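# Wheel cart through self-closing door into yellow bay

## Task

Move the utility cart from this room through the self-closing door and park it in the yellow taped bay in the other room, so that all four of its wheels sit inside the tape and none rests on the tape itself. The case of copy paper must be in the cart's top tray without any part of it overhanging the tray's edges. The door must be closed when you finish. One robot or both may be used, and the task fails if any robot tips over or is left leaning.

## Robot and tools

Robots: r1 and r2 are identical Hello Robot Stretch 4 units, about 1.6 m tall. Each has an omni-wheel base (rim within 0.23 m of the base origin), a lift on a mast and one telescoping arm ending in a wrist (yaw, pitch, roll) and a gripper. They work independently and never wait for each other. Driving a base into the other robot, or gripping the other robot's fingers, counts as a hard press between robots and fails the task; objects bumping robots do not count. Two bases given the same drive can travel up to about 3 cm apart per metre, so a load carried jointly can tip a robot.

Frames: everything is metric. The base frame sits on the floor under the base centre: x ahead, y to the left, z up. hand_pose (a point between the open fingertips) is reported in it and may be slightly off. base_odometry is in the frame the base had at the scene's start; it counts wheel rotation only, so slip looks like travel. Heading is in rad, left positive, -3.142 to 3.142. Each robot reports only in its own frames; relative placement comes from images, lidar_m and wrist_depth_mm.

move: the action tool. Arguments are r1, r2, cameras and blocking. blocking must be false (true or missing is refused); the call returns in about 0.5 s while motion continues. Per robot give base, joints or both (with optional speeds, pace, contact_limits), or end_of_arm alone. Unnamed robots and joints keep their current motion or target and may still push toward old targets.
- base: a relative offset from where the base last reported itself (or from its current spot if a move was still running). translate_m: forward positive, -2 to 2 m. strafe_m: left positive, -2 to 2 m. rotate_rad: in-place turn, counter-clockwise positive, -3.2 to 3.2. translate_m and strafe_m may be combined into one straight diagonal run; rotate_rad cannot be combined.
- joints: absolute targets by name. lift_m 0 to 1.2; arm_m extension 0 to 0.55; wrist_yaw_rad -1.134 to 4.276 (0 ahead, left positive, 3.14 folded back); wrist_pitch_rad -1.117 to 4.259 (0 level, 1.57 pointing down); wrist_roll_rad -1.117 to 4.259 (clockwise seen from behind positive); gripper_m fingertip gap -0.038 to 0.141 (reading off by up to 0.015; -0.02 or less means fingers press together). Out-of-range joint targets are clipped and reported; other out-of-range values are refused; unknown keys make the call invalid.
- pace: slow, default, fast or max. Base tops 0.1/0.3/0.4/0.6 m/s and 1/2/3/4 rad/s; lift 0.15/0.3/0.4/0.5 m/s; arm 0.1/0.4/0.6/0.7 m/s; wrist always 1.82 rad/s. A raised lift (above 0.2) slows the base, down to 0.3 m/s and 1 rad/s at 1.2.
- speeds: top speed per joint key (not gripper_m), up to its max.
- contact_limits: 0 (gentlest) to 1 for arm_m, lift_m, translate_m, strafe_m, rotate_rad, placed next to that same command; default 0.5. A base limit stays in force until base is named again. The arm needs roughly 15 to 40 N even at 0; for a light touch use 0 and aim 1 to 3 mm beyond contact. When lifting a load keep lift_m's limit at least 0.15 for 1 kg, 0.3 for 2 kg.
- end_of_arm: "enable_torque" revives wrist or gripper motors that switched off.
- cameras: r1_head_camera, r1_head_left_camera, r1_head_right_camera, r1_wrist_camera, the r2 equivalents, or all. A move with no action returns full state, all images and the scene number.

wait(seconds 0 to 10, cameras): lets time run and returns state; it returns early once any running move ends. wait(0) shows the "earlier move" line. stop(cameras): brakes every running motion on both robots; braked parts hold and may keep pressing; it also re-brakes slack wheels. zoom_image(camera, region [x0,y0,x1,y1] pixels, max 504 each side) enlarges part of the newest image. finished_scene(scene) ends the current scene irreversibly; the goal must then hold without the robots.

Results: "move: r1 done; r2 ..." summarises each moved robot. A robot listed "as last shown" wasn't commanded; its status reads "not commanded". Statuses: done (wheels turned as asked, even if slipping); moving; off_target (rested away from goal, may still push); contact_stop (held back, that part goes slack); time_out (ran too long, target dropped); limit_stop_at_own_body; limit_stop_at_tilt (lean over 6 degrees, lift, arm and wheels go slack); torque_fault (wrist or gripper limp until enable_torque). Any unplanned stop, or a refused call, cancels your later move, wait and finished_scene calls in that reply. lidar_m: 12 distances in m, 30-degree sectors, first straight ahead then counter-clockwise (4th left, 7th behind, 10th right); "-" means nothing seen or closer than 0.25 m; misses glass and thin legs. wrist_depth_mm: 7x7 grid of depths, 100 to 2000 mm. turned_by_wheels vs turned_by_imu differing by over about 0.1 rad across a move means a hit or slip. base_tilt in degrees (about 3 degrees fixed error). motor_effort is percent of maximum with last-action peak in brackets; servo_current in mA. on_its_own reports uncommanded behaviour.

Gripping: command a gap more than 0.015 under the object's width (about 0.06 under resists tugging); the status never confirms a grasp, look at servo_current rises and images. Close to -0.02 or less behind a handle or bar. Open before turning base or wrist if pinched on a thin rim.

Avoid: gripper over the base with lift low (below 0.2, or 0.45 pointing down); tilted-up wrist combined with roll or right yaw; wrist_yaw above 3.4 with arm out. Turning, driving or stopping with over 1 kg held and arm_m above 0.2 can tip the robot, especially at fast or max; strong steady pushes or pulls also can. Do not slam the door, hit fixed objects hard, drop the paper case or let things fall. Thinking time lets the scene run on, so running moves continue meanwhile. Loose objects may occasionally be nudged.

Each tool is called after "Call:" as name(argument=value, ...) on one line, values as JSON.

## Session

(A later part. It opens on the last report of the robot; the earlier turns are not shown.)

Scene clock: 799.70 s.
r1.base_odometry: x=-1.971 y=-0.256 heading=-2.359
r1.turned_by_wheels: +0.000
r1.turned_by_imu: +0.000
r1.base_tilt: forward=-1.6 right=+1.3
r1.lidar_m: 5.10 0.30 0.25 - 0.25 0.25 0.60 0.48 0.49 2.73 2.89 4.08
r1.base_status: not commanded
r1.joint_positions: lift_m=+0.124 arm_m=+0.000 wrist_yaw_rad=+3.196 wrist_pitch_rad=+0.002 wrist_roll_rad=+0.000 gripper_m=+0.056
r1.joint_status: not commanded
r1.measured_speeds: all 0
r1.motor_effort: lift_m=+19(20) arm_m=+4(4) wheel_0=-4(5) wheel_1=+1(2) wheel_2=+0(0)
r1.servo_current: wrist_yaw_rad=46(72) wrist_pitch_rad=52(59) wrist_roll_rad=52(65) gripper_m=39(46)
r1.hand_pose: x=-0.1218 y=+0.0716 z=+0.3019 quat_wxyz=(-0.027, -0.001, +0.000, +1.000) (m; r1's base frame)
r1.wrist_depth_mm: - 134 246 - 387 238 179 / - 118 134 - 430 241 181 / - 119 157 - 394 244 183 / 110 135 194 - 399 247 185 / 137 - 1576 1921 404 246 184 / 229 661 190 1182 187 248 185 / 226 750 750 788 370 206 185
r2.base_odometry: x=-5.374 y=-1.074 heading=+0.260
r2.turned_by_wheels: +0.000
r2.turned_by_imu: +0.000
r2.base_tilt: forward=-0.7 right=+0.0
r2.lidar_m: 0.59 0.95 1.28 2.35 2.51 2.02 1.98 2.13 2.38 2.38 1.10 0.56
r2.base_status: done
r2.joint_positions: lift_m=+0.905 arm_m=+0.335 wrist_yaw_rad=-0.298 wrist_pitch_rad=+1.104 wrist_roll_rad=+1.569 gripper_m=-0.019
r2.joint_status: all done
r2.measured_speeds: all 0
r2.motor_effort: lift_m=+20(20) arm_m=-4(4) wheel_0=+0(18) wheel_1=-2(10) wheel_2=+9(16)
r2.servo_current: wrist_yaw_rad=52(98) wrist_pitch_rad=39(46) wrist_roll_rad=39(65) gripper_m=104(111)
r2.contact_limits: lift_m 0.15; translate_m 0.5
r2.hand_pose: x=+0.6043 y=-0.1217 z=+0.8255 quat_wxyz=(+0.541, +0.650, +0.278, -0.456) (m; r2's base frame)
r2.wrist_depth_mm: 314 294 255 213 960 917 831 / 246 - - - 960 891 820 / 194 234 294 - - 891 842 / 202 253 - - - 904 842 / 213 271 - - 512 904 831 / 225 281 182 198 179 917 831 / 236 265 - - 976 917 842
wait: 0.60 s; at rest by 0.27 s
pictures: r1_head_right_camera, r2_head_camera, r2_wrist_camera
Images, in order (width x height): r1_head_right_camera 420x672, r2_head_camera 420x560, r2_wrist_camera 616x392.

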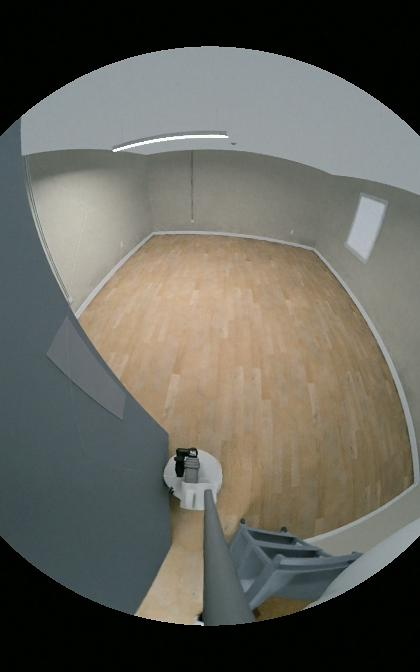

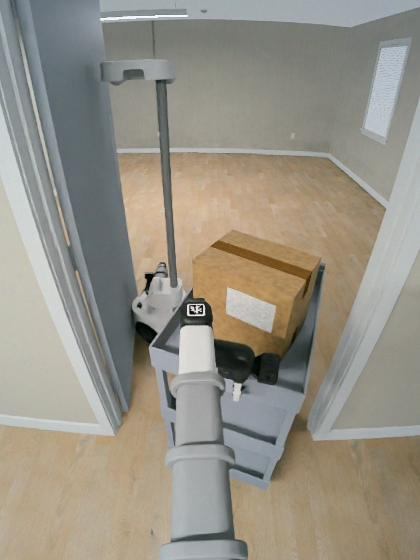

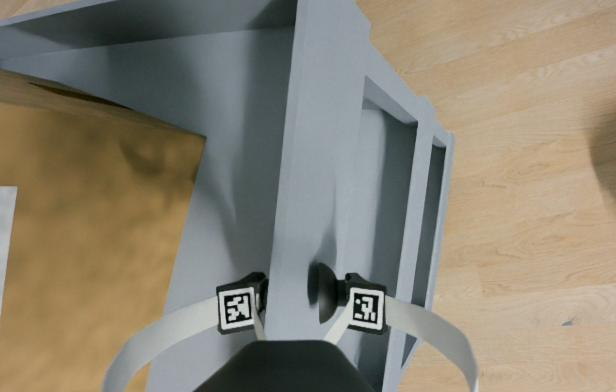

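Call:
move(blocking=false, r2={"base": {"translate_m": -0.16, "strafe_m": 0.075}, "joints": {"wrist_yaw_rad": -0.37}, "speeds": {"wrist_yaw_rad": 0.05}, "pace": "slow", "contact_limits": {"translate_m": 0.45}})

Call:
wait(seconds=5)

Call:
wait(seconds=0.6, cameras=["r2_wrist_camera", "r2_head_camera"])

Scene clock: 846.50 s.
move: r2 moving
r1: as last shown
r1.lidar_m: 5.10 0.29 0.25 - 0.25 0.25 0.60 0.49 0.49 2.74 2.90 4.10
r1.servo_current: wrist_yaw_rad=46(72) wrist_pitch_rad=33(52) wrist_roll_rad=46(65) gripper_m=46(46)
r1.wrist_depth_mm: - 134 246 - 384 239 179 / - 118 134 - 430 242 182 / - 119 157 - 399 244 183 / 110 135 193 - 397 246 184 / 137 - 1576 1863 404 247 185 / 229 1025 189 1182 188 247 185 / 226 750 759 788 370 206 185
r2.base_odometry: x=-5.387 y=-1.071 heading=+0.260
r2.turned_by_wheels: +0.000
r2.turned_by_imu: +0.001
r2.base_tilt: forward=-0.6 right=+0.1
r2.lidar_m: 0.60 0.98 1.32 2.35 2.50 2.02 1.95 2.10 2.44 2.37 1.12 0.58
r2.base_status: translate_m moving; strafe_m moving
r2.joint_positions: lift_m=+0.905 arm_m=+0.335 wrist_yaw_rad=-0.306 wrist_pitch_rad=+1.104 wrist_roll_rad=+1.569 gripper_m=-0.019
r2.joint_status: wrist_yaw_rad moving
r2.measured_speeds: translate_m=-0.050 strafe_m=+0.023 rotate_rad=-0.003 lift_m=+0.000 arm_m=+0.000 wrist_yaw_rad=-0.061 wrist_pitch_rad=+0.000 wrist_roll_rad=+0.000
r2.motor_effort: lift_m=+19(20) arm_m=-3(4) wheel_0=-8(9) wheel_1=-4(5) wheel_2=+15(15)
r2.servo_current: wrist_yaw_rad=117(117) wrist_pitch_rad=46(46) wrist_roll_rad=52(59) gripper_m=111(111)
r2.contact_limits: lift_m 0.15; translate_m 0.45
r2.hand_pose: x=+0.6033 y=-0.1225 z=+0.8255 quat_wxyz=(+0.539, +0.651, +0.275, -0.458) (m; r2's base frame)
r2.wrist_depth_mm: 332 291 254 183 976 917 820 / 274 - - - 960 917 831 / 197 243 297 - - 904 842 / 206 252 - - - 891 831 / 216 276 - - 492 917 842 / 229 277 183 191 179 904 842 / 239 278 - - - 917 831
pictures: none

Scene clock: 848.97 s.
earlier move: r2 done
r1.base_odometry: x=-1.971 y=-0.256 heading=-2.359
r1.turned_by_wheels: +0.000
r1.turned_by_imu: +0.000
r1.base_tilt: forward=-1.5 right=+1.3
r1.lidar_m: 5.11 0.29 0.25 - 0.25 0.26 0.59 0.61 0.98 2.75 2.88 4.08
r1.base_status: not commanded
r1.joint_positions: lift_m=+0.124 arm_m=+0.000 wrist_yaw_rad=+3.196 wrist_pitch_rad=+0.002 wrist_roll_rad=+0.000 gripper_m=+0.056
r1.joint_status: not commanded
r1.measured_speeds: all 0
r1.motor_effort: lift_m=+19(20) arm_m=+4(4) wheel_0=-5(5) wheel_1=+1(2) wheel_2=+0(0)
r1.servo_current: wrist_yaw_rad=52(72) wrist_pitch_rad=46(52) wrist_roll_rad=65(65) gripper_m=39(46)
r1.hand_pose: x=-0.1218 y=+0.0716 z=+0.3019 quat_wxyz=(-0.027, -0.001, +0.000, +1.000) (m; r1's base frame)
r1.wrist_depth_mm: - 134 134 - 387 238 179 / - 118 134 - 430 242 181 / - 119 157 - 397 244 183 / 110 135 193 - 399 245 183 / 137 691 1430 1863 407 247 185 / 217 991 191 1205 188 246 185 / 226 691 750 798 370 206 185
r2.base_odometry: x=-5.547 y=-1.042 heading=+0.258
r2.turned_by_wheels: -0.002
r2.turned_by_imu: -0.003
r2.base_tilt: forward=-0.6 right=+0.1
r2.lidar_m: 0.57 1.10 1.52 2.29 2.44 1.86 1.80 1.94 2.47 2.43 1.34 0.56
r2.base_status: done
r2.joint_positions: lift_m=+0.905 arm_m=+0.335 wrist_yaw_rad=-0.371 wrist_pitch_rad=+1.104 wrist_roll_rad=+1.569 gripper_m=-0.019
r2.joint_status: all done
r2.measured_speeds: all 0
r2.motor_effort: lift_m=+19(20) arm_m=-3(4) wheel_0=-11(18) wheel_1=-7(9) wheel_2=+0(15)
r2.servo_current: wrist_yaw_rad=39(117) wrist_pitch_rad=39(46) wrist_roll_rad=65(65) gripper_m=104(111)
r2.contact_limits: lift_m 0.15; translate_m 0.45
r2.hand_pose: x=+0.5952 y=-0.1286 z=+0.8255 quat_wxyz=(+0.524, +0.660, +0.254, -0.475) (m; r2's base frame)
r2.wrist_depth_mm: 315 287 256 233 991 891 831 / 303 - - 183 976 917 831 / 197 245 - - - 904 842 / 205 253 - - 517 904 831 / 214 272 - - 492 917 842 / 224 270 182 198 180 904 842 / 234 266 - - 549 931 831
wait: 2.47 of 5 s (r2 has come to rest)
pictures: none

Scene clock: 849.57 s.
r1.base_odometry: x=-1.971 y=-0.256 heading=-2.359
r1.turned_by_wheels: +0.000
r1.turned_by_imu: +0.000
r1.base_tilt: forward=-1.6 right=+1.3
r1.lidar_m: 5.10 0.28 0.25 - 0.25 0.25 0.57 0.62 0.99 2.73 2.89 4.09
r1.base_status: not commanded
r1.joint_positions: lift_m=+0.124 arm_m=+0.000 wrist_yaw_rad=+3.196 wrist_pitch_rad=+0.002 wrist_roll_rad=+0.000 gripper_m=+0.056
r1.joint_status: not commanded
r1.measured_speeds: all 0
r1.motor_effort: lift_m=+20(20) arm_m=+4(4) wheel_0=-4(5) wheel_1=+1(2) wheel_2=+0(0)
r1.servo_current: wrist_yaw_rad=46(72) wrist_pitch_rad=46(52) wrist_roll_rad=46(65) gripper_m=39(46)
r1.hand_pose: x=-0.1218 y=+0.0716 z=+0.3019 quat_wxyz=(-0.027, -0.001, +0.000, +1.000) (m; r1's base frame)
r1.wrist_depth_mm: - 134 134 - 384 239 179 / - 118 134 - 427 242 181 / - 119 158 - 397 244 183 / 110 135 193 - 402 244 183 / 137 691 1430 1863 404 246 185 / 217 1008 191 1182 187 247 185 / 226 699 750 788 370 206 186
r2.base_odometry: x=-5.547 y=-1.042 heading=+0.258
r2.turned_by_wheels: +0.000
r2.turned_by_imu: +0.000
r2.base_tilt: forward=-0.7 right=+0.1
r2.lidar_m: 0.60 1.07 1.54 2.30 2.44 1.88 1.83 1.93 2.48 2.41 1.32 0.56
r2.base_status: done
r2.joint_positions: lift_m=+0.905 arm_m=+0.335 wrist_yaw_rad=-0.371 wrist_pitch_rad=+1.104 wrist_roll_rad=+1.569 gripper_m=-0.019
r2.joint_status: all done
r2.measured_speeds: all 0
r2.motor_effort: lift_m=+20(20) arm_m=-4(4) wheel_0=-11(18) wheel_1=-7(9) wheel_2=+0(15)
r2.servo_current: wrist_yaw_rad=46(117) wrist_pitch_rad=39(46) wrist_roll_rad=52(65) gripper_m=98(111)
r2.contact_limits: lift_m 0.15; translate_m 0.45
r2.hand_pose: x=+0.5952 y=-0.1286 z=+0.8255 quat_wxyz=(+0.524, +0.660, +0.254, -0.475) (m; r2's base frame)
r2.wrist_depth_mm: 317 287 256 232 991 917 842 / 301 - - 183 946 917 831 / 196 246 - - - 878 854 / 205 252 - - 517 891 842 / 214 271 - - 496 917 842 / 224 270 182 198 179 904 842 / 235 266 - - 549 917 831
wait: 0.60 s; at rest by 0.27 s
pictures: r2_head_camera, r2_wrist_camera
Images, in order (width x height): r2_head_camera 420x560, r2_wrist_camera 616x392.

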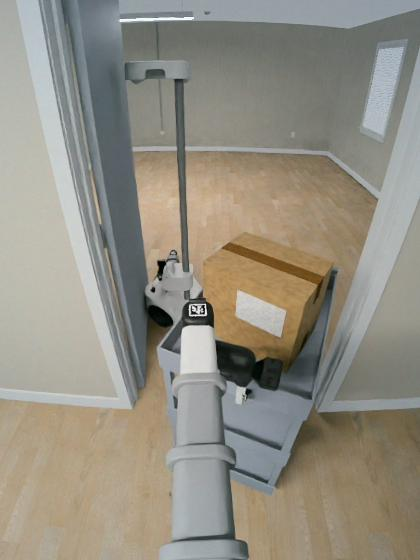

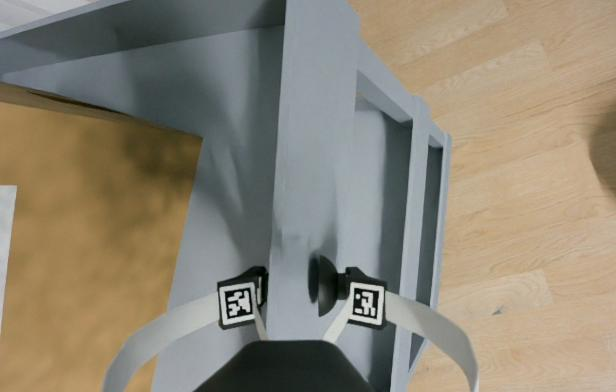

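Call:
move(blocking=false, r2={"base": {"translate_m": -0.19, "strafe_m": 0.075}, "joints": {"wrist_yaw_rad": -0.4}, "speeds": {"wrist_yaw_rad": 0.05}, "pace": "slow", "contact_limits": {"translate_m": 0.45}})

Call:
wait(seconds=5)

Call:
wait(seconds=0.6, cameras=["r2_wrist_camera", "r2_head_camera", "r2_head_left_camera", "r2_head_right_camera"])

Scene clock: 862.07 s.
move: r2 moving
r1: as last shown
r1.lidar_m: 5.10 0.30 0.25 - 0.25 0.25 0.59 0.58 0.98 2.74 2.89 4.07
r1.motor_effort: lift_m=+20(20) arm_m=+4(4) wheel_0=-5(5) wheel_1=+1(2) wheel_2=+0(0)
r1.servo_current: wrist_yaw_rad=72(72) wrist_pitch_rad=39(46) wrist_roll_rad=59(72) gripper_m=39(52)
r1.wrist_depth_mm: - 134 134 - 387 238 179 / - 118 134 - 430 243 181 / - 119 158 - 394 245 183 / 110 135 195 - 399 246 184 / 137 707 - 1863 407 247 185 / 218 1008 192 1205 188 248 185 / 225 699 750 788 370 205 185
r2.base_odometry: x=-5.560 y=-1.041 heading=+0.257
r2.turned_by_wheels: -0.001
r2.turned_by_imu: -0.001
r2.base_tilt: forward=-0.6 right=+0.1
r2.lidar_m: 0.59 1.10 1.56 2.30 2.40 1.84 1.79 1.92 2.47 2.42 1.35 0.56
r2.base_status: translate_m moving; strafe_m moving
r2.joint_positions: lift_m=+0.905 arm_m=+0.335 wrist_yaw_rad=-0.388 wrist_pitch_rad=+1.104 wrist_roll_rad=+1.569 gripper_m=-0.019
r2.joint_status: wrist_yaw_rad moving
r2.measured_speeds: translate_m=-0.048 strafe_m=+0.020 rotate_rad=+0.001 lift_m=+0.000 arm_m=+0.000 wrist_yaw_rad=-0.054 wrist_pitch_rad=+0.000 wrist_roll_rad=+0.000
r2.motor_effort: lift_m=+20(20) arm_m=-4(4) wheel_0=-22(22) wheel_1=-9(9) wheel_2=+7(7)
r2.servo_current: wrist_yaw_rad=85(85) wrist_pitch_rad=39(46) wrist_roll_rad=46(59) gripper_m=104(111)
r2.contact_limits: lift_m 0.15; translate_m 0.45
r2.hand_pose: x=+0.5931 y=-0.1300 z=+0.8255 quat_wxyz=(+0.520, +0.662, +0.248, -0.480) (m; r2's base frame)
r2.wrist_depth_mm: 315 283 256 184 976 904 831 / 379 - - - 960 917 831 / 198 245 297 - - 917 831 / 207 254 - - - 891 854 / 216 273 - - 480 891 842 / 225 272 186 200 179 917 831 / 236 270 - - - 917 842
pictures: none

Scene clock: 864.83 s.
earlier move: r2 done
r1.base_odometry: x=-1.971 y=-0.256 heading=-2.359
r1.turned_by_wheels: +0.000
r1.turned_by_imu: +0.000
r1.base_tilt: forward=-1.6 right=+1.3
r1.lidar_m: 5.11 0.29 0.25 - 0.25 0.27 0.57 0.80 1.10 2.73 2.88 4.12
r1.base_status: not commanded
r1.joint_positions: lift_m=+0.124 arm_m=+0.000 wrist_yaw_rad=+3.196 wrist_pitch_rad=+0.002 wrist_roll_rad=+0.000 gripper_m=+0.056
r1.joint_status: not commanded
r1.measured_speeds: all 0
r1.motor_effort: lift_m=+19(20) arm_m=+4(4) wheel_0=-4(5) wheel_1=+2(2) wheel_2=+0(0)
r1.servo_current: wrist_yaw_rad=46(72) wrist_pitch_rad=39(46) wrist_roll_rad=46(72) gripper_m=46(52)
r1.hand_pose: x=-0.1218 y=+0.0716 z=+0.3019 quat_wxyz=(-0.027, -0.001, +0.000, +1.000) (m; r1's base frame)
r1.wrist_depth_mm: - 134 133 - 384 238 178 / - 118 134 - 427 242 181 / - 119 158 - 397 244 183 / 110 135 194 - 402 246 184 / 138 891 1576 1921 404 246 185 / 218 1098 192 1205 187 248 185 / 226 759 750 788 368 206 186
r2.base_odometry: x=-5.750 y=-1.018 heading=+0.257
r2.turned_by_wheels: +0.000
r2.turned_by_imu: -0.001
r2.base_tilt: forward=-0.7 right=+0.0
r2.lidar_m: 0.57 1.28 1.86 2.24 2.17 1.67 1.59 1.73 2.50 2.47 1.61 0.55
r2.base_status: done
r2.joint_positions: lift_m=+0.905 arm_m=+0.335 wrist_yaw_rad=-0.400 wrist_pitch_rad=+1.104 wrist_roll_rad=+1.569 gripper_m=-0.019
r2.joint_status: all done
r2.measured_speeds: all 0
r2.motor_effort: lift_m=+19(20) arm_m=-4(4) wheel_0=-8(22) wheel_1=-7(9) wheel_2=+1(8)
r2.servo_current: wrist_yaw_rad=46(85) wrist_pitch_rad=33(46) wrist_roll_rad=52(59) gripper_m=98(111)
r2.contact_limits: lift_m 0.15; translate_m 0.45
r2.hand_pose: x=+0.5914 y=-0.1311 z=+0.8255 quat_wxyz=(+0.517, +0.663, +0.244, -0.483) (m; r2's base frame)
r2.wrist_depth_mm: 332 303 264 180 976 917 831 / 220 - - - 512 917 831 / 195 236 290 - - 904 842 / 204 252 - - - 904 842 / 213 274 - - 508 917 831 / 225 278 182 200 178 891 842 / 239 278 - - 976 931 842
wait: 2.77 of 5 s (r2 has come to rest)
pictures: none

Scene clock: 865.43 s.
r1.base_odometry: x=-1.971 y=-0.256 heading=-2.359
r1.turned_by_wheels: +0.000
r1.turned_by_imu: +0.000
r1.base_tilt: forward=-1.6 right=+1.3
r1.lidar_m: 5.08 0.30 0.25 - 0.25 0.25 0.58 0.78 1.09 2.73 2.87 4.09
r1.base_status: not commanded
r1.joint_positions: lift_m=+0.124 arm_m=+0.000 wrist_yaw_rad=+3.196 wrist_pitch_rad=+0.002 wrist_roll_rad=+0.000 gripper_m=+0.056
r1.joint_status: not commanded
r1.measured_speeds: all 0
r1.motor_effort: lift_m=+19(20) arm_m=+4(4) wheel_0=-4(5) wheel_1=+1(2) wheel_2=+0(0)
r1.servo_current: wrist_yaw_rad=46(72) wrist_pitch_rad=46(46) wrist_roll_rad=59(72) gripper_m=39(52)
r1.hand_pose: x=-0.1218 y=+0.0716 z=+0.3019 quat_wxyz=(-0.027, -0.001, +0.000, +1.000) (m; r1's base frame)
r1.wrist_depth_mm: - 134 134 - 389 238 179 / - 118 134 - 427 241 181 / - 119 158 - 397 244 183 / 110 135 194 - 402 246 185 / 138 891 1576 1921 404 246 185 / 218 1098 193 1182 187 247 186 / 225 750 759 788 368 206 185
r2.base_odometry: x=-5.750 y=-1.018 heading=+0.257
r2.turned_by_wheels: +0.000
r2.turned_by_imu: +0.000
r2.base_tilt: forward=-0.7 right=+0.0
r2.lidar_m: 0.59 1.24 1.85 2.22 2.20 1.68 1.60 1.74 2.48 2.49 1.58 0.54
r2.base_status: done
r2.joint_positions: lift_m=+0.905 arm_m=+0.335 wrist_yaw_rad=-0.400 wrist_pitch_rad=+1.104 wrist_roll_rad=+1.569 gripper_m=-0.019
r2.joint_status: all done
r2.measured_speeds: all 0
r2.motor_effort: lift_m=+19(20) arm_m=-4(4) wheel_0=-8(22) wheel_1=-7(9) wheel_2=+1(8)
r2.servo_current: wrist_yaw_rad=46(85) wrist_pitch_rad=33(46) wrist_roll_rad=46(59) gripper_m=111(111)
r2.contact_limits: lift_m 0.15; translate_m 0.45
r2.hand_pose: x=+0.5914 y=-0.1311 z=+0.8255 quat_wxyz=(+0.517, +0.663, +0.244, -0.483) (m; r2's base frame)
r2.wrist_depth_mm: 332 304 263 235 976 917 831 / 220 - - - 539 917 831 / 195 236 290 - - 891 842 / 203 252 - - - 904 842 / 213 273 - - 504 917 831 / 227 274 182 200 178 891 842 / 237 279 - - 991 931 854
wait: 0.60 s; at rest by 0.27 s
pictures: r2_head_camera, r2_head_left_camera, r2_head_right_camera, r2_wrist_camera
Images, in order (width x height): r2_head_camera 420x560, r2_head_left_camera 420x672, r2_head_right_camera 420x672, r2_wrist_camera 616x392.

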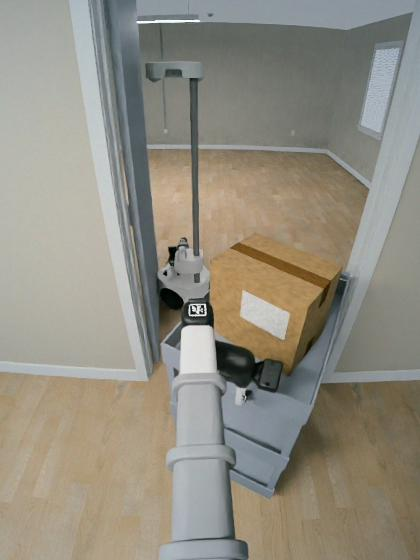

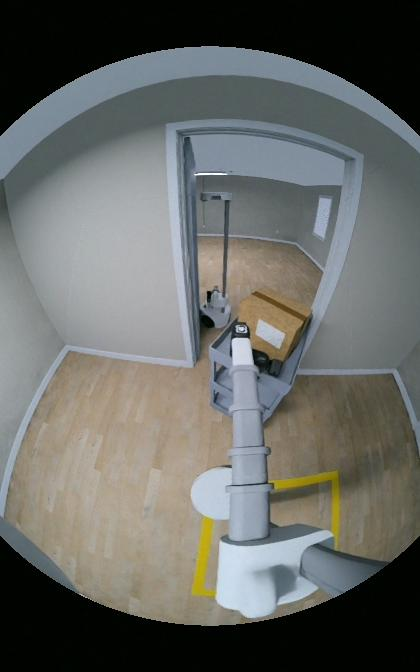

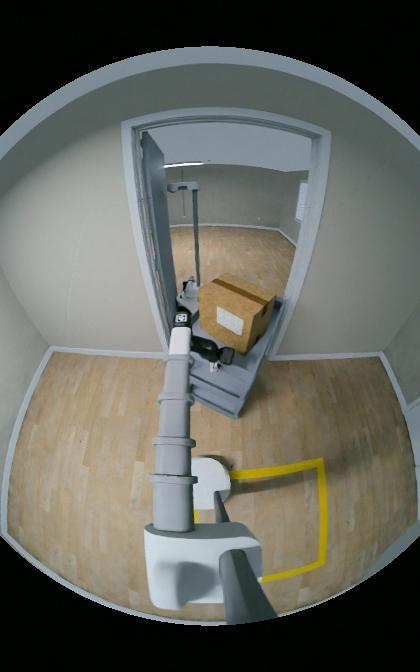

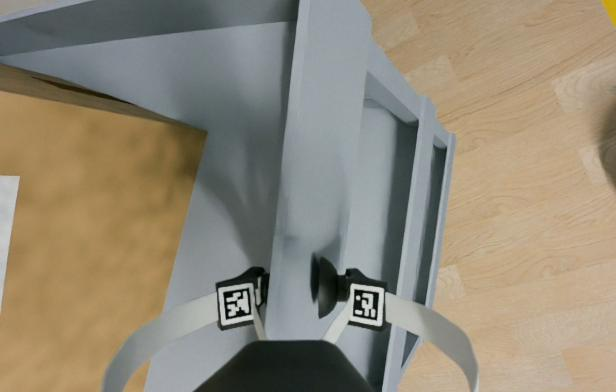

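Call:
move(blocking=false, r2={"base": {"translate_m": -0.27, "strafe_m": -0.046}, "joints": {"wrist_yaw_rad": -0.3}, "speeds": {"wrist_yaw_rad": 0.05}, "pace": "slow", "contact_limits": {"translate_m": 0.45}})

Call:
wait(seconds=5)

Call:
wait(seconds=0.6, cameras=["r2_wrist_camera", "r2_head_camera", "r2_head_left_camera", "r2_head_right_camera"])

Scene clock: 883.43 s.
move: r2 moving
r1: as last shown
r1.lidar_m: 5.10 0.30 0.25 - 0.25 0.25 0.60 0.78 1.10 2.70 2.88 4.08
r1.motor_effort: lift_m=+19(20) arm_m=+4(4) wheel_0=-5(5) wheel_1=+1(2) wheel_2=+0(0)
r1.servo_current: wrist_yaw_rad=46(65) wrist_pitch_rad=46(46) wrist_roll_rad=39(59) gripper_m=46(46)
r1.wrist_depth_mm: - 134 245 - 387 238 180 / - 118 134 - 430 241 180 / - 119 158 - 394 244 183 / 110 135 194 - 399 246 185 / 138 904 1576 1921 404 248 185 / 219 1098 192 1205 187 247 184 / 226 759 759 788 370 206 185
r2.base_odometry: x=-5.761 y=-1.023 heading=+0.257
r2.turned_by_wheels: -0.001
r2.turned_by_imu: +0.000
r2.base_tilt: forward=-0.7 right=+0.1
r2.lidar_m: 0.59 1.25 1.86 2.23 2.15 1.66 1.61 1.70 2.48 2.49 1.60 0.56
r2.base_status: translate_m moving; strafe_m moving
r2.joint_positions: lift_m=+0.905 arm_m=+0.335 wrist_yaw_rad=-0.380 wrist_pitch_rad=+1.104 wrist_roll_rad=+1.569 gripper_m=-0.019
r2.joint_status: wrist_yaw_rad moving
r2.measured_speeds: translate_m=-0.048 strafe_m=-0.008 rotate_rad=+0.001 lift_m=+0.000 arm_m=+0.000 wrist_yaw_rad=+0.065 wrist_pitch_rad=+0.000 wrist_roll_rad=+0.000
r2.motor_effort: lift_m=+20(20) arm_m=-3(4) wheel_0=-6(10) wheel_1=-10(10) wheel_2=+10(11)
r2.servo_current: wrist_yaw_rad=72(85) wrist_pitch_rad=39(46) wrist_roll_rad=39(52) gripper_m=104(111)
r2.contact_limits: lift_m 0.15; translate_m 0.45
r2.hand_pose: x=+0.5940 y=-0.1294 z=+0.8255 quat_wxyz=(+0.522, +0.661, +0.251, -0.478) (m; r2's base frame)
r2.wrist_depth_mm: 355 301 265 182 976 904 831 / 236 287 - 180 554 904 831 / 195 234 291 - - 891 842 / 205 252 303 - - 904 842 / 216 276 - - 496 917 842 / 232 282 186 199 178 904 831 / 244 283 - - - 904 842
pictures: none

Scene clock: 886.93 s.
earlier move: r2 done
r1.base_odometry: x=-1.971 y=-0.256 heading=-2.359
r1.turned_by_wheels: +0.000
r1.turned_by_imu: +0.000
r1.base_tilt: forward=-1.6 right=+1.3
r1.lidar_m: 5.10 0.32 0.25 - 0.25 0.25 0.59 1.01 1.11 2.72 2.88 4.09
r1.base_status: not commanded
r1.joint_positions: lift_m=+0.124 arm_m=+0.000 wrist_yaw_rad=+3.196 wrist_pitch_rad=+0.002 wrist_roll_rad=+0.000 gripper_m=+0.056
r1.joint_status: not commanded
r1.measured_speeds: all 0
r1.motor_effort: lift_m=+19(20) arm_m=+4(4) wheel_0=-5(5) wheel_1=+1(2) wheel_2=+0(0)
r1.servo_current: wrist_yaw_rad=33(72) wrist_pitch_rad=46(52) wrist_roll_rad=39(65) gripper_m=39(52)
r1.hand_pose: x=-0.1218 y=+0.0716 z=+0.3019 quat_wxyz=(-0.027, -0.001, +0.000, +1.000) (m; r1's base frame)
r1.wrist_depth_mm: - 133 247 - 384 238 178 / - 118 134 - 427 241 181 / - 119 158 - 399 243 183 / 110 135 195 - 397 246 183 / 211 1708 1160 1921 404 246 185 / 218 1205 191 1182 187 247 186 / 226 759 759 798 370 206 185
r2.base_odometry: x=-5.999 y=-1.131 heading=+0.258
r2.turned_by_wheels: +0.001
r2.turned_by_imu: +0.004
r2.base_tilt: forward=-0.7 right=+0.1
r2.lidar_m: 0.58 1.52 2.26 2.30 1.84 1.41 1.36 1.43 2.09 2.42 1.95 0.56
r2.base_status: done
r2.joint_positions: lift_m=+0.905 arm_m=+0.335 wrist_yaw_rad=-0.299 wrist_pitch_rad=+1.104 wrist_roll_rad=+1.569 gripper_m=-0.019
r2.joint_status: all done
r2.measured_speeds: all 0
r2.motor_effort: lift_m=+19(20) arm_m=-4(4) wheel_0=+2(10) wheel_1=-3(11) wheel_2=+10(16)
r2.servo_current: wrist_yaw_rad=46(98) wrist_pitch_rad=46(52) wrist_roll_rad=46(59) gripper_m=111(111)
r2.contact_limits: lift_m 0.15; translate_m 0.45
r2.hand_pose: x=+0.6042 y=-0.1218 z=+0.8255 quat_wxyz=(+0.541, +0.650, +0.277, -0.456) (m; r2's base frame)
r2.wrist_depth_mm: 315 293 252 220 960 891 831 / 262 - - 180 946 904 831 / 193 234 293 - - 904 842 / 201 251 301 - - 904 854 / 213 273 - - 508 917 842 / 226 279 182 202 180 904 854 / 236 265 - - 976 917 842
wait: 3.50 of 5 s (r2 has come to rest)
pictures: none

Scene clock: 887.53 s.
r1.base_odometry: x=-1.971 y=-0.256 heading=-2.359
r1.turned_by_wheels: +0.000
r1.turned_by_imu: +0.000
r1.base_tilt: forward=-1.5 right=+1.3
r1.lidar_m: 5.09 0.31 0.25 - 0.25 0.26 0.60 1.01 1.06 2.72 2.88 4.05
r1.base_status: not commanded
r1.joint_positions: lift_m=+0.124 arm_m=+0.000 wrist_yaw_rad=+3.196 wrist_pitch_rad=+0.002 wrist_roll_rad=+0.000 gripper_m=+0.056
r1.joint_status: not commanded
r1.measured_speeds: all 0
r1.motor_effort: lift_m=+19(20) arm_m=+4(4) wheel_0=-4(5) wheel_1=+1(2) wheel_2=+0(0)
r1.servo_current: wrist_yaw_rad=59(72) wrist_pitch_rad=52(52) wrist_roll_rad=39(65) gripper_m=39(52)
r1.hand_pose: x=-0.1218 y=+0.0716 z=+0.3019 quat_wxyz=(-0.027, -0.001, +0.000, +1.000) (m; r1's base frame)
r1.wrist_depth_mm: - 134 246 - 387 237 178 / - 118 134 - 430 242 181 / - 119 158 - 399 244 183 / 110 135 194 - 402 246 185 / 211 1708 1118 1921 404 247 185 / 218 1205 191 1182 187 247 186 / 226 759 759 798 370 206 185
r2.base_odometry: x=-5.999 y=-1.131 heading=+0.258
r2.turned_by_wheels: +0.000
r2.turned_by_imu: +0.000
r2.base_tilt: forward=-0.7 right=+0.0
r2.lidar_m: 0.59 1.53 2.24 2.31 1.80 1.38 1.35 1.44 2.10 2.41 1.94 0.57
r2.base_status: done
r2.joint_positions: lift_m=+0.905 arm_m=+0.335 wrist_yaw_rad=-0.299 wrist_pitch_rad=+1.104 wrist_roll_rad=+1.569 gripper_m=-0.019
r2.joint_status: all done
r2.measured_speeds: all 0
r2.motor_effort: lift_m=+19(20) arm_m=-4(4) wheel_0=+2(10) wheel_1=-3(11) wheel_2=+9(16)
r2.servo_current: wrist_yaw_rad=46(98) wrist_pitch_rad=39(52) wrist_roll_rad=46(59) gripper_m=104(111)
r2.contact_limits: lift_m 0.15; translate_m 0.45
r2.hand_pose: x=+0.6042 y=-0.1218 z=+0.8255 quat_wxyz=(+0.541, +0.650, +0.277, -0.456) (m; r2's base frame)
r2.wrist_depth_mm: 315 293 252 221 976 904 820 / 262 - - 179 960 904 842 / 193 234 291 - - 904 842 / 202 253 303 - - 904 854 / 211 271 - - 508 917 854 / 228 279 182 200 180 904 842 / 236 265 - - 976 931 842
wait: 0.60 s; at rest by 0.27 s
pictures: r2_head_camera, r2_head_left_camera, r2_head_right_camera, r2_wrist_camera
Images, in order (width x height): r2_head_camera 420x560, r2_head_left_camera 420x672, r2_head_right_camera 420x672, r2_wrist_camera 616x392.

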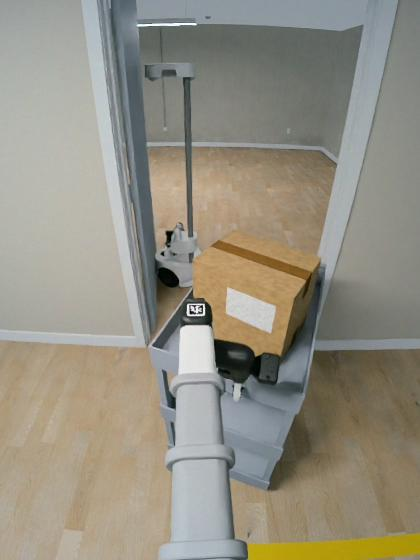

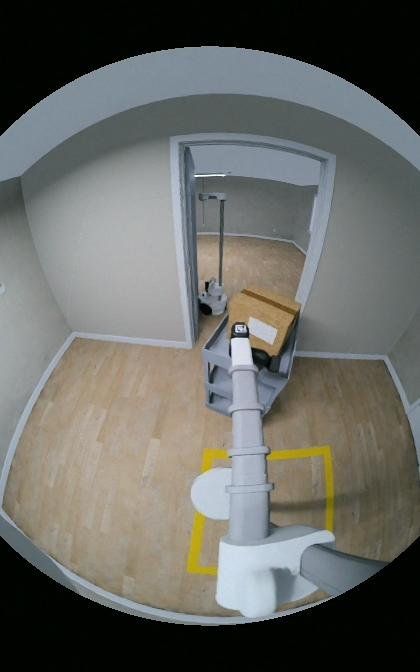

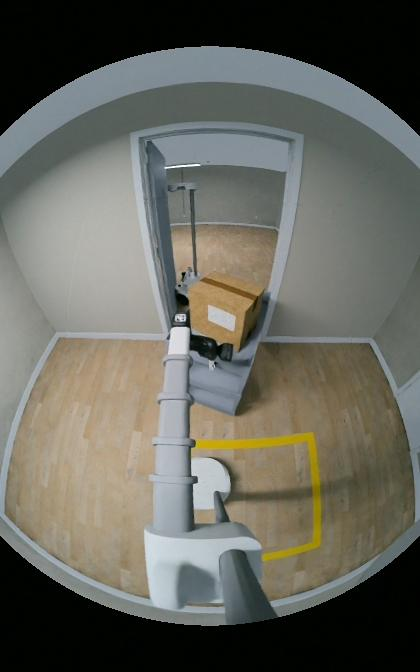

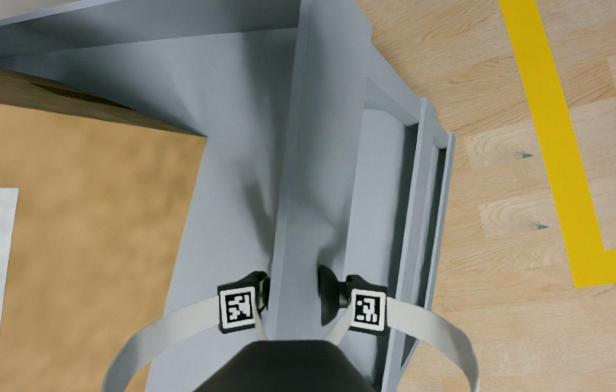

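Call:
move(blocking=false, r2={"base": {"translate_m": -0.323, "strafe_m": -0.084}, "joints": {"wrist_yaw_rad": -0.17}, "speeds": {"wrist_yaw_rad": 0.05}, "pace": "slow", "contact_limits": {"translate_m": 0.45}})

Call:
wait(seconds=6)

Call:
wait(seconds=0.6, cameras=["r2_wrist_camera", "r2_head_camera", "r2_head_left_camera", "r2_head_right_camera"])

Scene clock: 932.90 s.
move: r2 moving
r1: as last shown
r1.base_tilt: forward=-1.6 right=+1.3
r1.lidar_m: 5.10 0.31 0.25 - 0.25 0.25 0.58 1.01 1.09 2.74 2.87 4.07
r1.motor_effort: lift_m=+20(20) arm_m=+4(4) wheel_0=-4(5) wheel_1=+1(2) wheel_2=+0(0)
r1.servo_current: wrist_yaw_rad=52(72) wrist_pitch_rad=39(52) wrist_roll_rad=46(59) gripper_m=39(46)
r1.wrist_depth_mm: - 134 245 - 384 238 179 / - 118 134 - 427 241 181 / - 119 158 - 394 244 183 / 110 135 193 - 399 246 184 / 211 1708 1160 1983 407 247 185 / 218 1229 192 1182 188 248 185 / 225 750 750 788 373 206 185
r2.base_odometry: x=-6.010 y=-1.138 heading=+0.259
r2.turned_by_wheels: +0.001
r2.turned_by_imu: +0.001
r2.base_tilt: forward=-0.6 right=+0.1
r2.lidar_m: 0.59 1.54 2.26 2.31 1.79 1.38 1.35 1.44 2.04 2.41 1.97 0.56
r2.base_status: translate_m moving; strafe_m moving
r2.joint_positions: lift_m=+0.905 arm_m=+0.335 wrist_yaw_rad=-0.277 wrist_pitch_rad=+1.104 wrist_roll_rad=+1.569 gripper_m=-0.019
r2.joint_status: wrist_yaw_rad moving
r2.measured_speeds: translate_m=-0.048 strafe_m=-0.012 rotate_rad=+0.000 lift_m=+0.000 arm_m=+0.000 wrist_yaw_rad=+0.053 wrist_pitch_rad=+0.000 wrist_roll_rad=+0.000
r2.motor_effort: lift_m=+20(20) arm_m=-4(4) wheel_0=-1(3) wheel_1=-5(6) wheel_2=+15(15)
r2.servo_current: wrist_yaw_rad=72(78) wrist_pitch_rad=39(46) wrist_roll_rad=52(59) gripper_m=98(111)
r2.contact_limits: lift_m 0.15; translate_m 0.45
r2.hand_pose: x=+0.6069 y=-0.1196 z=+0.8255 quat_wxyz=(+0.546, +0.647, +0.285, -0.450) (m; r2's base frame)
r2.wrist_depth_mm: 329 298 257 185 976 904 820 / 258 - - - 946 904 831 / 194 234 290 - - 891 831 / 202 252 - - - 904 831 / 215 272 - - 535 904 831 / 227 279 182 201 180 904 831 / 240 277 - - - 904 854
pictures: none

Scene clock: 937.00 s.
earlier move: r2 done
r1.base_odometry: x=-1.971 y=-0.256 heading=-2.359
r1.turned_by_wheels: +0.000
r1.turned_by_imu: +0.000
r1.base_tilt: forward=-1.6 right=+1.2
r1.lidar_m: 5.10 0.32 0.25 - 0.25 0.27 0.60 1.18 1.10 2.74 2.89 4.06
r1.base_status: not commanded
r1.joint_positions: lift_m=+0.124 arm_m=+0.000 wrist_yaw_rad=+3.196 wrist_pitch_rad=+0.002 wrist_roll_rad=+0.000 gripper_m=+0.056
r1.joint_status: not commanded
r1.measured_speeds: all 0
r1.motor_effort: lift_m=+19(20) arm_m=+4(4) wheel_0=-4(5) wheel_1=+1(2) wheel_2=+0(0)
r1.servo_current: wrist_yaw_rad=59(72) wrist_pitch_rad=46(52) wrist_roll_rad=46(65) gripper_m=39(46)
r1.hand_pose: x=-0.1218 y=+0.0716 z=+0.3019 quat_wxyz=(-0.027, -0.001, +0.000, +1.000) (m; r1's base frame)
r1.wrist_depth_mm: - 134 246 - 384 238 179 / - 118 134 - 430 241 181 / - 119 158 - 392 244 183 / 110 135 193 - 402 245 184 / 213 - 1708 - 407 248 184 / 218 1205 194 1160 187 248 186 / 226 750 759 798 370 206 185
r2.base_odometry: x=-6.289 y=-1.295 heading=+0.259
r2.turned_by_wheels: +0.000
r2.turned_by_imu: +0.003
r2.base_tilt: forward=-0.6 right=+0.0
r2.lidar_m: 0.61 1.85 2.48 2.40 1.44 1.07 1.01 1.11 1.61 2.30 2.37 0.61
r2.base_status: done
r2.joint_positions: lift_m=+0.905 arm_m=+0.335 wrist_yaw_rad=-0.169 wrist_pitch_rad=+1.104 wrist_roll_rad=+1.569 gripper_m=-0.019
r2.joint_status: all done
r2.measured_speeds: all 0
r2.motor_effort: lift_m=+19(20) arm_m=-4(4) wheel_0=+3(6) wheel_1=-3(8) wheel_2=+9(16)
r2.servo_current: wrist_yaw_rad=52(78) wrist_pitch_rad=39(46) wrist_roll_rad=52(65) gripper_m=104(111)
r2.contact_limits: lift_m 0.15; translate_m 0.45
r2.hand_pose: x=+0.6191 y=-0.1080 z=+0.8255 quat_wxyz=(+0.569, +0.631, +0.319, -0.420) (m; r2's base frame)
r2.wrist_depth_mm: 287 258 252 218 991 904 831 / 362 - - 182 976 904 831 / 201 246 - - 535 904 831 / 204 253 301 - 530 904 842 / 212 263 - - 831 904 831 / 221 272 183 202 179 891 831 / 229 258 - - - 904 842
wait: 4.10 of 6 s (r2 has come to rest)
pictures: none

Scene clock: 937.60 s.
r1.base_odometry: x=-1.971 y=-0.256 heading=-2.359
r1.turned_by_wheels: +0.000
r1.turned_by_imu: +0.000
r1.base_tilt: forward=-1.6 right=+1.3
r1.lidar_m: 5.10 0.32 0.25 - 0.25 0.26 0.59 1.20 1.08 2.75 2.88 4.07
r1.base_status: not commanded
r1.joint_positions: lift_m=+0.124 arm_m=+0.000 wrist_yaw_rad=+3.196 wrist_pitch_rad=+0.002 wrist_roll_rad=+0.000 gripper_m=+0.056
r1.joint_status: not commanded
r1.measured_speeds: all 0
r1.motor_effort: lift_m=+19(20) arm_m=+4(4) wheel_0=-4(5) wheel_1=+1(2) wheel_2=+0(0)
r1.servo_current: wrist_yaw_rad=39(72) wrist_pitch_rad=39(52) wrist_roll_rad=39(65) gripper_m=33(46)
r1.hand_pose: x=-0.1218 y=+0.0716 z=+0.3019 quat_wxyz=(-0.027, -0.001, +0.000, +1.000) (m; r1's base frame)
r1.wrist_depth_mm: - 134 246 - 384 238 179 / - 118 134 - 430 243 181 / - 119 158 - 399 244 183 / 110 135 193 - 399 244 184 / 211 - 1661 - 404 246 185 / 219 1205 193 1160 187 248 186 / 226 759 759 788 373 207 185
r2.base_odometry: x=-6.289 y=-1.295 heading=+0.259
r2.turned_by_wheels: +0.000
r2.turned_by_imu: +0.000
r2.base_tilt: forward=-0.7 right=+0.1
r2.lidar_m: 0.59 1.86 2.46 2.39 1.40 1.08 1.01 1.12 1.64 2.31 2.36 0.60
r2.base_status: done
r2.joint_positions: lift_m=+0.905 arm_m=+0.335 wrist_yaw_rad=-0.169 wrist_pitch_rad=+1.104 wrist_roll_rad=+1.569 gripper_m=-0.019
r2.joint_status: all done
r2.measured_speeds: all 0
r2.motor_effort: lift_m=+20(20) arm_m=-4(4) wheel_0=+4(6) wheel_1=-3(8) wheel_2=+9(16)
r2.servo_current: wrist_yaw_rad=52(78) wrist_pitch_rad=46(46) wrist_roll_rad=46(65) gripper_m=111(111)
r2.contact_limits: lift_m 0.15; translate_m 0.45
r2.hand_pose: x=+0.6191 y=-0.1080 z=+0.8255 quat_wxyz=(+0.569, +0.631, +0.319, -0.420) (m; r2's base frame)
r2.wrist_depth_mm: 286 258 252 217 991 904 831 / 362 - - 182 976 891 831 / 202 246 - - 539 917 842 / 203 253 301 - 530 904 831 / 212 263 - - 831 904 842 / 220 271 183 202 179 917 831 / 230 260 - - - 917 854
wait: 0.60 s; at rest by 0.27 s
pictures: r2_head_camera, r2_head_left_camera, r2_head_right_camera, r2_wrist_camera
Images, in order (width x height): r2_head_camera 420x560, r2_head_left_camera 420x672, r2_head_right_camera 420x672, r2_wrist_camera 616x392.

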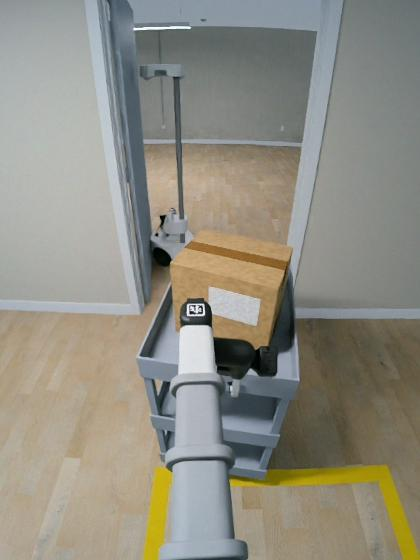

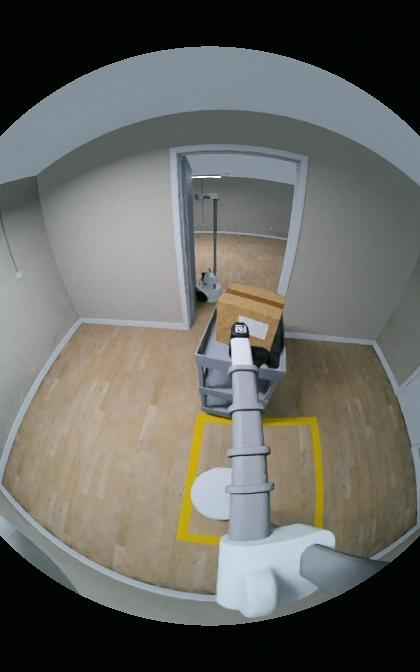

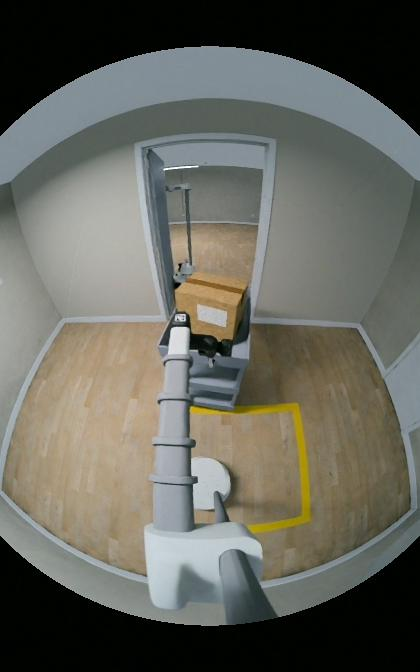

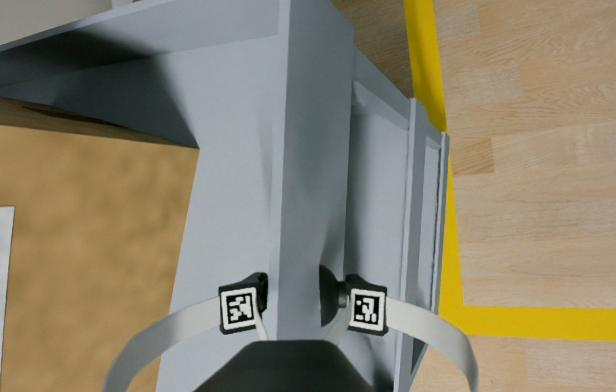

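Call:
zoom_image(camera="r2_wrist_camera", region=[366, 0, 616, 392])

Call:
zoom_image(camera="r2_head_right_camera", region=[0, 280, 420, 672])

Scaled by 1.286.

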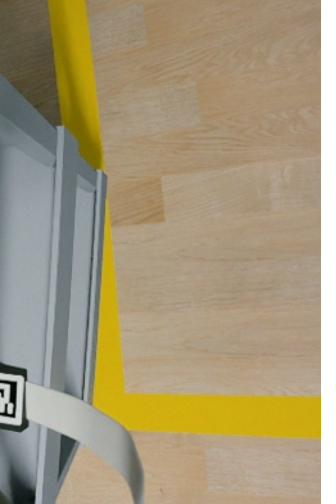

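Scaled by 1.200 from the camera's 420x672 image, which has a finer 600x960 frame.

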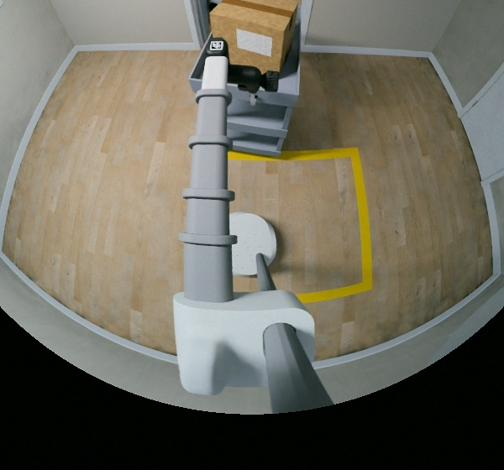

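Call:
move(blocking=false, r2={"base": {"translate_m": -0.304, "strafe_m": -0.118}, "joints": {"wrist_yaw_rad": -0.05}, "speeds": {"wrist_yaw_rad": 0.05}, "pace": "slow", "contact_limits": {"translate_m": 0.45}})

Call:
wait(seconds=6)

Call:
wait(seconds=0.6, cameras=["r2_wrist_camera", "r2_head_camera", "r2_head_left_camera", "r2_head_right_camera"])

Scene clock: 994.87 s.
move: r2 moving
r1: as last shown
r1.lidar_m: 5.11 0.32 0.25 - 0.25 0.25 0.62 1.18 1.08 2.73 2.88 4.09
r1.motor_effort: lift_m=+19(20) arm_m=+4(4) wheel_0=-4(5) wheel_1=+2(2) wheel_2=+0(0)
r1.servo_current: wrist_yaw_rad=46(65) wrist_pitch_rad=46(52) wrist_roll_rad=65(65) gripper_m=46(46)
r1.wrist_depth_mm: - 134 246 - 384 239 179 / - 118 134 - 430 243 181 / - 119 158 - 397 244 182 / 110 135 193 - 397 246 185 / 212 - 1756 - 404 247 185 / 219 1205 194 1182 188 248 185 / 227 759 750 798 373 207 185
r2.base_odometry: x=-6.300 y=-1.303 heading=+0.260
r2.turned_by_wheels: +0.001
r2.turned_by_imu: +0.001
r2.base_tilt: forward=-0.6 right=+0.0
r2.lidar_m: 0.60 1.86 2.48 2.39 1.36 1.06 1.01 1.12 1.59 2.28 2.37 0.61
r2.base_status: translate_m moving; strafe_m moving
r2.joint_positions: lift_m=+0.905 arm_m=+0.335 wrist_yaw_rad=-0.146 wrist_pitch_rad=+1.104 wrist_roll_rad=+1.569 gripper_m=-0.019
r2.joint_status: wrist_yaw_rad moving
r2.measured_speeds: translate_m=-0.049 strafe_m=-0.018 rotate_rad=-0.002 lift_m=+0.000 arm_m=+0.000 wrist_yaw_rad=+0.055 wrist_pitch_rad=+0.000 wrist_roll_rad=+0.000
r2.motor_effort: lift_m=+19(20) arm_m=-3(4) wheel_0=+3(6) wheel_1=-6(7) wheel_2=+15(17)
r2.servo_current: wrist_yaw_rad=59(72) wrist_pitch_rad=46(46) wrist_roll_rad=46(59) gripper_m=98(111)
r2.contact_limits: lift_m 0.15; translate_m 0.45
r2.hand_pose: x=+0.6216 y=-0.1054 z=+0.8255 quat_wxyz=(+0.574, +0.627, +0.326, -0.413) (m; r2's base frame)
r2.wrist_depth_mm: 297 266 240 183 976 891 831 / 364 - - 182 976 931 831 / 198 251 - - - 904 831 / 204 251 - - - 904 842 / 214 271 - - 530 904 854 / 224 276 182 200 179 904 842 / 234 266 - - - 904 842
pictures: none

Scene clock: 998.83 s.
earlier move: r2 done
r1.base_odometry: x=-1.971 y=-0.256 heading=-2.359
r1.turned_by_wheels: +0.000
r1.turned_by_imu: +0.000
r1.base_tilt: forward=-1.6 right=+1.3
r1.lidar_m: 5.10 0.32 0.25 - 0.25 0.26 0.59 1.18 1.09 2.73 2.87 4.09
r1.base_status: not commanded
r1.joint_positions: lift_m=+0.124 arm_m=+0.000 wrist_yaw_rad=+3.196 wrist_pitch_rad=+0.002 wrist_roll_rad=+0.000 gripper_m=+0.056
r1.joint_status: not commanded
r1.measured_speeds: all 0
r1.motor_effort: lift_m=+19(20) arm_m=+4(4) wheel_0=-4(5) wheel_1=+1(2) wheel_2=+0(0)
r1.servo_current: wrist_yaw_rad=33(72) wrist_pitch_rad=46(52) wrist_roll_rad=33(65) gripper_m=39(52)
r1.hand_pose: x=-0.1218 y=+0.0716 z=+0.3019 quat_wxyz=(-0.027, -0.001, +0.000, +1.000) (m; r1's base frame)
r1.wrist_depth_mm: - 134 245 - 384 239 179 / - 118 134 - 430 241 182 / - 119 158 - 397 243 182 / 110 135 194 - 397 245 184 / 211 - 1983 - 404 248 185 / 218 1205 194 1182 188 248 186 / 226 750 750 788 370 207 185
r2.base_odometry: x=-6.553 y=-1.487 heading=+0.260
r2.turned_by_wheels: +0.000
r2.turned_by_imu: +0.003
r2.base_tilt: forward=-0.7 right=+0.0
r2.lidar_m: 0.57 0.65 2.61 2.32 0.99 0.77 0.73 0.80 1.17 2.19 2.32 0.61
r2.base_status: done
r2.joint_positions: lift_m=+0.905 arm_m=+0.335 wrist_yaw_rad=-0.048 wrist_pitch_rad=+1.104 wrist_roll_rad=+1.569 gripper_m=-0.019
r2.joint_status: all done
r2.measured_speeds: all 0
r2.motor_effort: lift_m=+19(20) arm_m=-3(4) wheel_0=+3(8) wheel_1=-1(7) wheel_2=+9(18)
r2.servo_current: wrist_yaw_rad=46(98) wrist_pitch_rad=33(46) wrist_roll_rad=52(59) gripper_m=104(117)
r2.contact_limits: lift_m 0.15; translate_m 0.45
r2.hand_pose: x=+0.6314 y=-0.0935 z=+0.8255 quat_wxyz=(+0.594, +0.610, +0.357, -0.385) (m; r2's base frame)
r2.wrist_depth_mm: - 253 231 1060 1008 904 831 / 325 303 - - 1008 917 831 / 272 - - - 634 917 842 / 206 255 303 - 496 904 842 / 210 265 306 - 473 891 831 / 213 263 183 202 180 878 831 / 223 247 - - - - 842
wait: 3.97 of 6 s (r2 has come to rest)
pictures: none

Scene clock: 999.43 s.
r1.base_odometry: x=-1.971 y=-0.256 heading=-2.359
r1.turned_by_wheels: +0.000
r1.turned_by_imu: +0.000
r1.base_tilt: forward=-1.6 right=+1.3
r1.lidar_m: 5.12 0.31 0.25 - 0.25 0.25 0.61 1.18 1.11 2.73 2.86 4.10
r1.base_status: not commanded
r1.joint_positions: lift_m=+0.124 arm_m=+0.000 wrist_yaw_rad=+3.196 wrist_pitch_rad=+0.002 wrist_roll_rad=+0.000 gripper_m=+0.056
r1.joint_status: not commanded
r1.measured_speeds: all 0
r1.motor_effort: lift_m=+20(20) arm_m=+4(4) wheel_0=-4(5) wheel_1=+2(2) wheel_2=+0(0)
r1.servo_current: wrist_yaw_rad=39(72) wrist_pitch_rad=46(52) wrist_roll_rad=52(65) gripper_m=46(52)
r1.hand_pose: x=-0.1218 y=+0.0716 z=+0.3019 quat_wxyz=(-0.027, -0.001, +0.000, +1.000) (m; r1's base frame)
r1.wrist_depth_mm: - 134 246 - 384 238 179 / - 118 134 - 430 242 181 / - 119 158 - 394 242 183 / 110 135 194 - 399 246 184 / 211 - 1983 - 404 246 185 / 219 1229 193 1205 188 248 186 / 226 759 750 788 373 207 185
r2.base_odometry: x=-6.553 y=-1.487 heading=+0.260
r2.turned_by_wheels: +0.000
r2.turned_by_imu: +0.000
r2.base_tilt: forward=-0.7 right=+0.1
r2.lidar_m: 0.60 0.63 2.62 2.32 0.98 0.76 0.74 0.80 1.15 2.20 2.33 0.61
r2.base_status: done
r2.joint_positions: lift_m=+0.905 arm_m=+0.335 wrist_yaw_rad=-0.048 wrist_pitch_rad=+1.104 wrist_roll_rad=+1.569 gripper_m=-0.019
r2.joint_status: all done
r2.measured_speeds: all 0
r2.motor_effort: lift_m=+20(20) arm_m=-4(4) wheel_0=+3(8) wheel_1=-1(7) wheel_2=+9(18)
r2.servo_current: wrist_yaw_rad=46(98) wrist_pitch_rad=39(46) wrist_roll_rad=46(59) gripper_m=111(117)
r2.contact_limits: lift_m 0.15; translate_m 0.45
r2.hand_pose: x=+0.6314 y=-0.0935 z=+0.8255 quat_wxyz=(+0.594, +0.610, +0.357, -0.385) (m; r2's base frame)
r2.wrist_depth_mm: - 254 232 1060 1008 904 820 / 325 303 - - 991 917 831 / 273 - - - 640 904 831 / 206 255 303 - 500 904 842 / 211 266 304 - 477 904 831 / 212 263 183 202 180 891 842 / 223 248 - - - - 842
wait: 0.60 s; at rest by 0.27 s
pictures: r2_head_camera, r2_head_left_camera, r2_head_right_camera, r2_wrist_camera
Images, in order (width x height): r2_head_camera 420x560, r2_head_left_camera 420x672, r2_head_right_camera 420x672, r2_wrist_camera 616x392.

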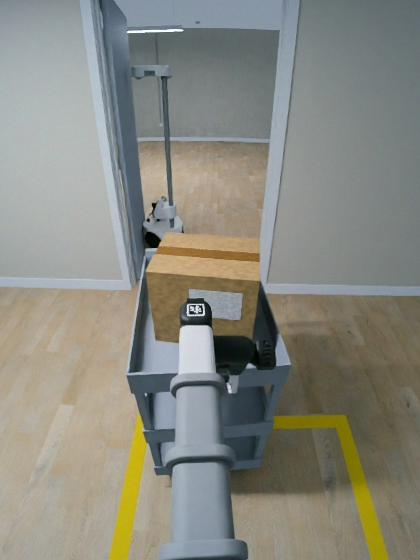

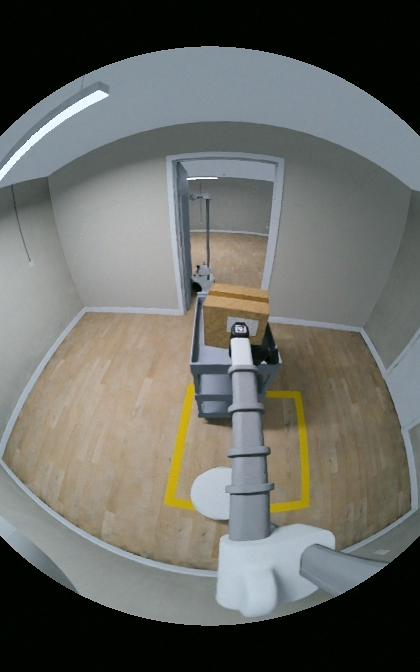

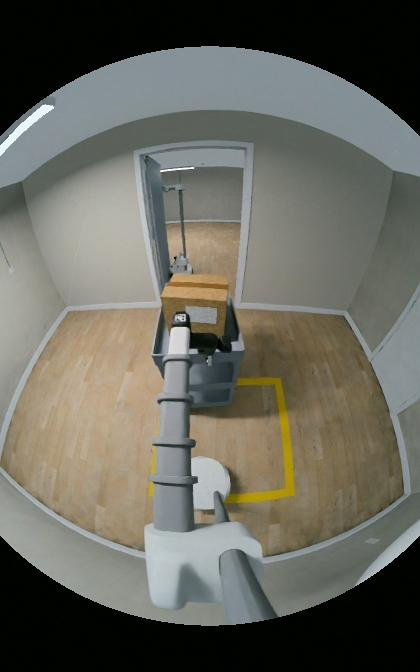

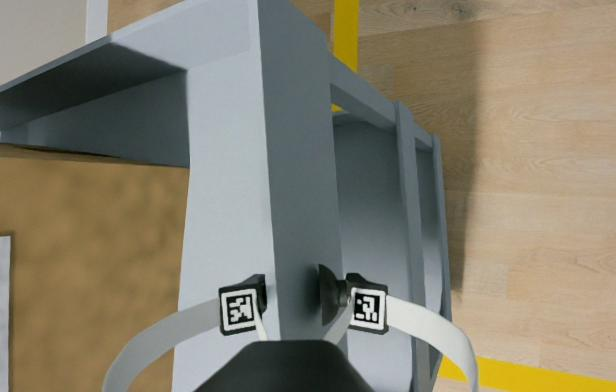

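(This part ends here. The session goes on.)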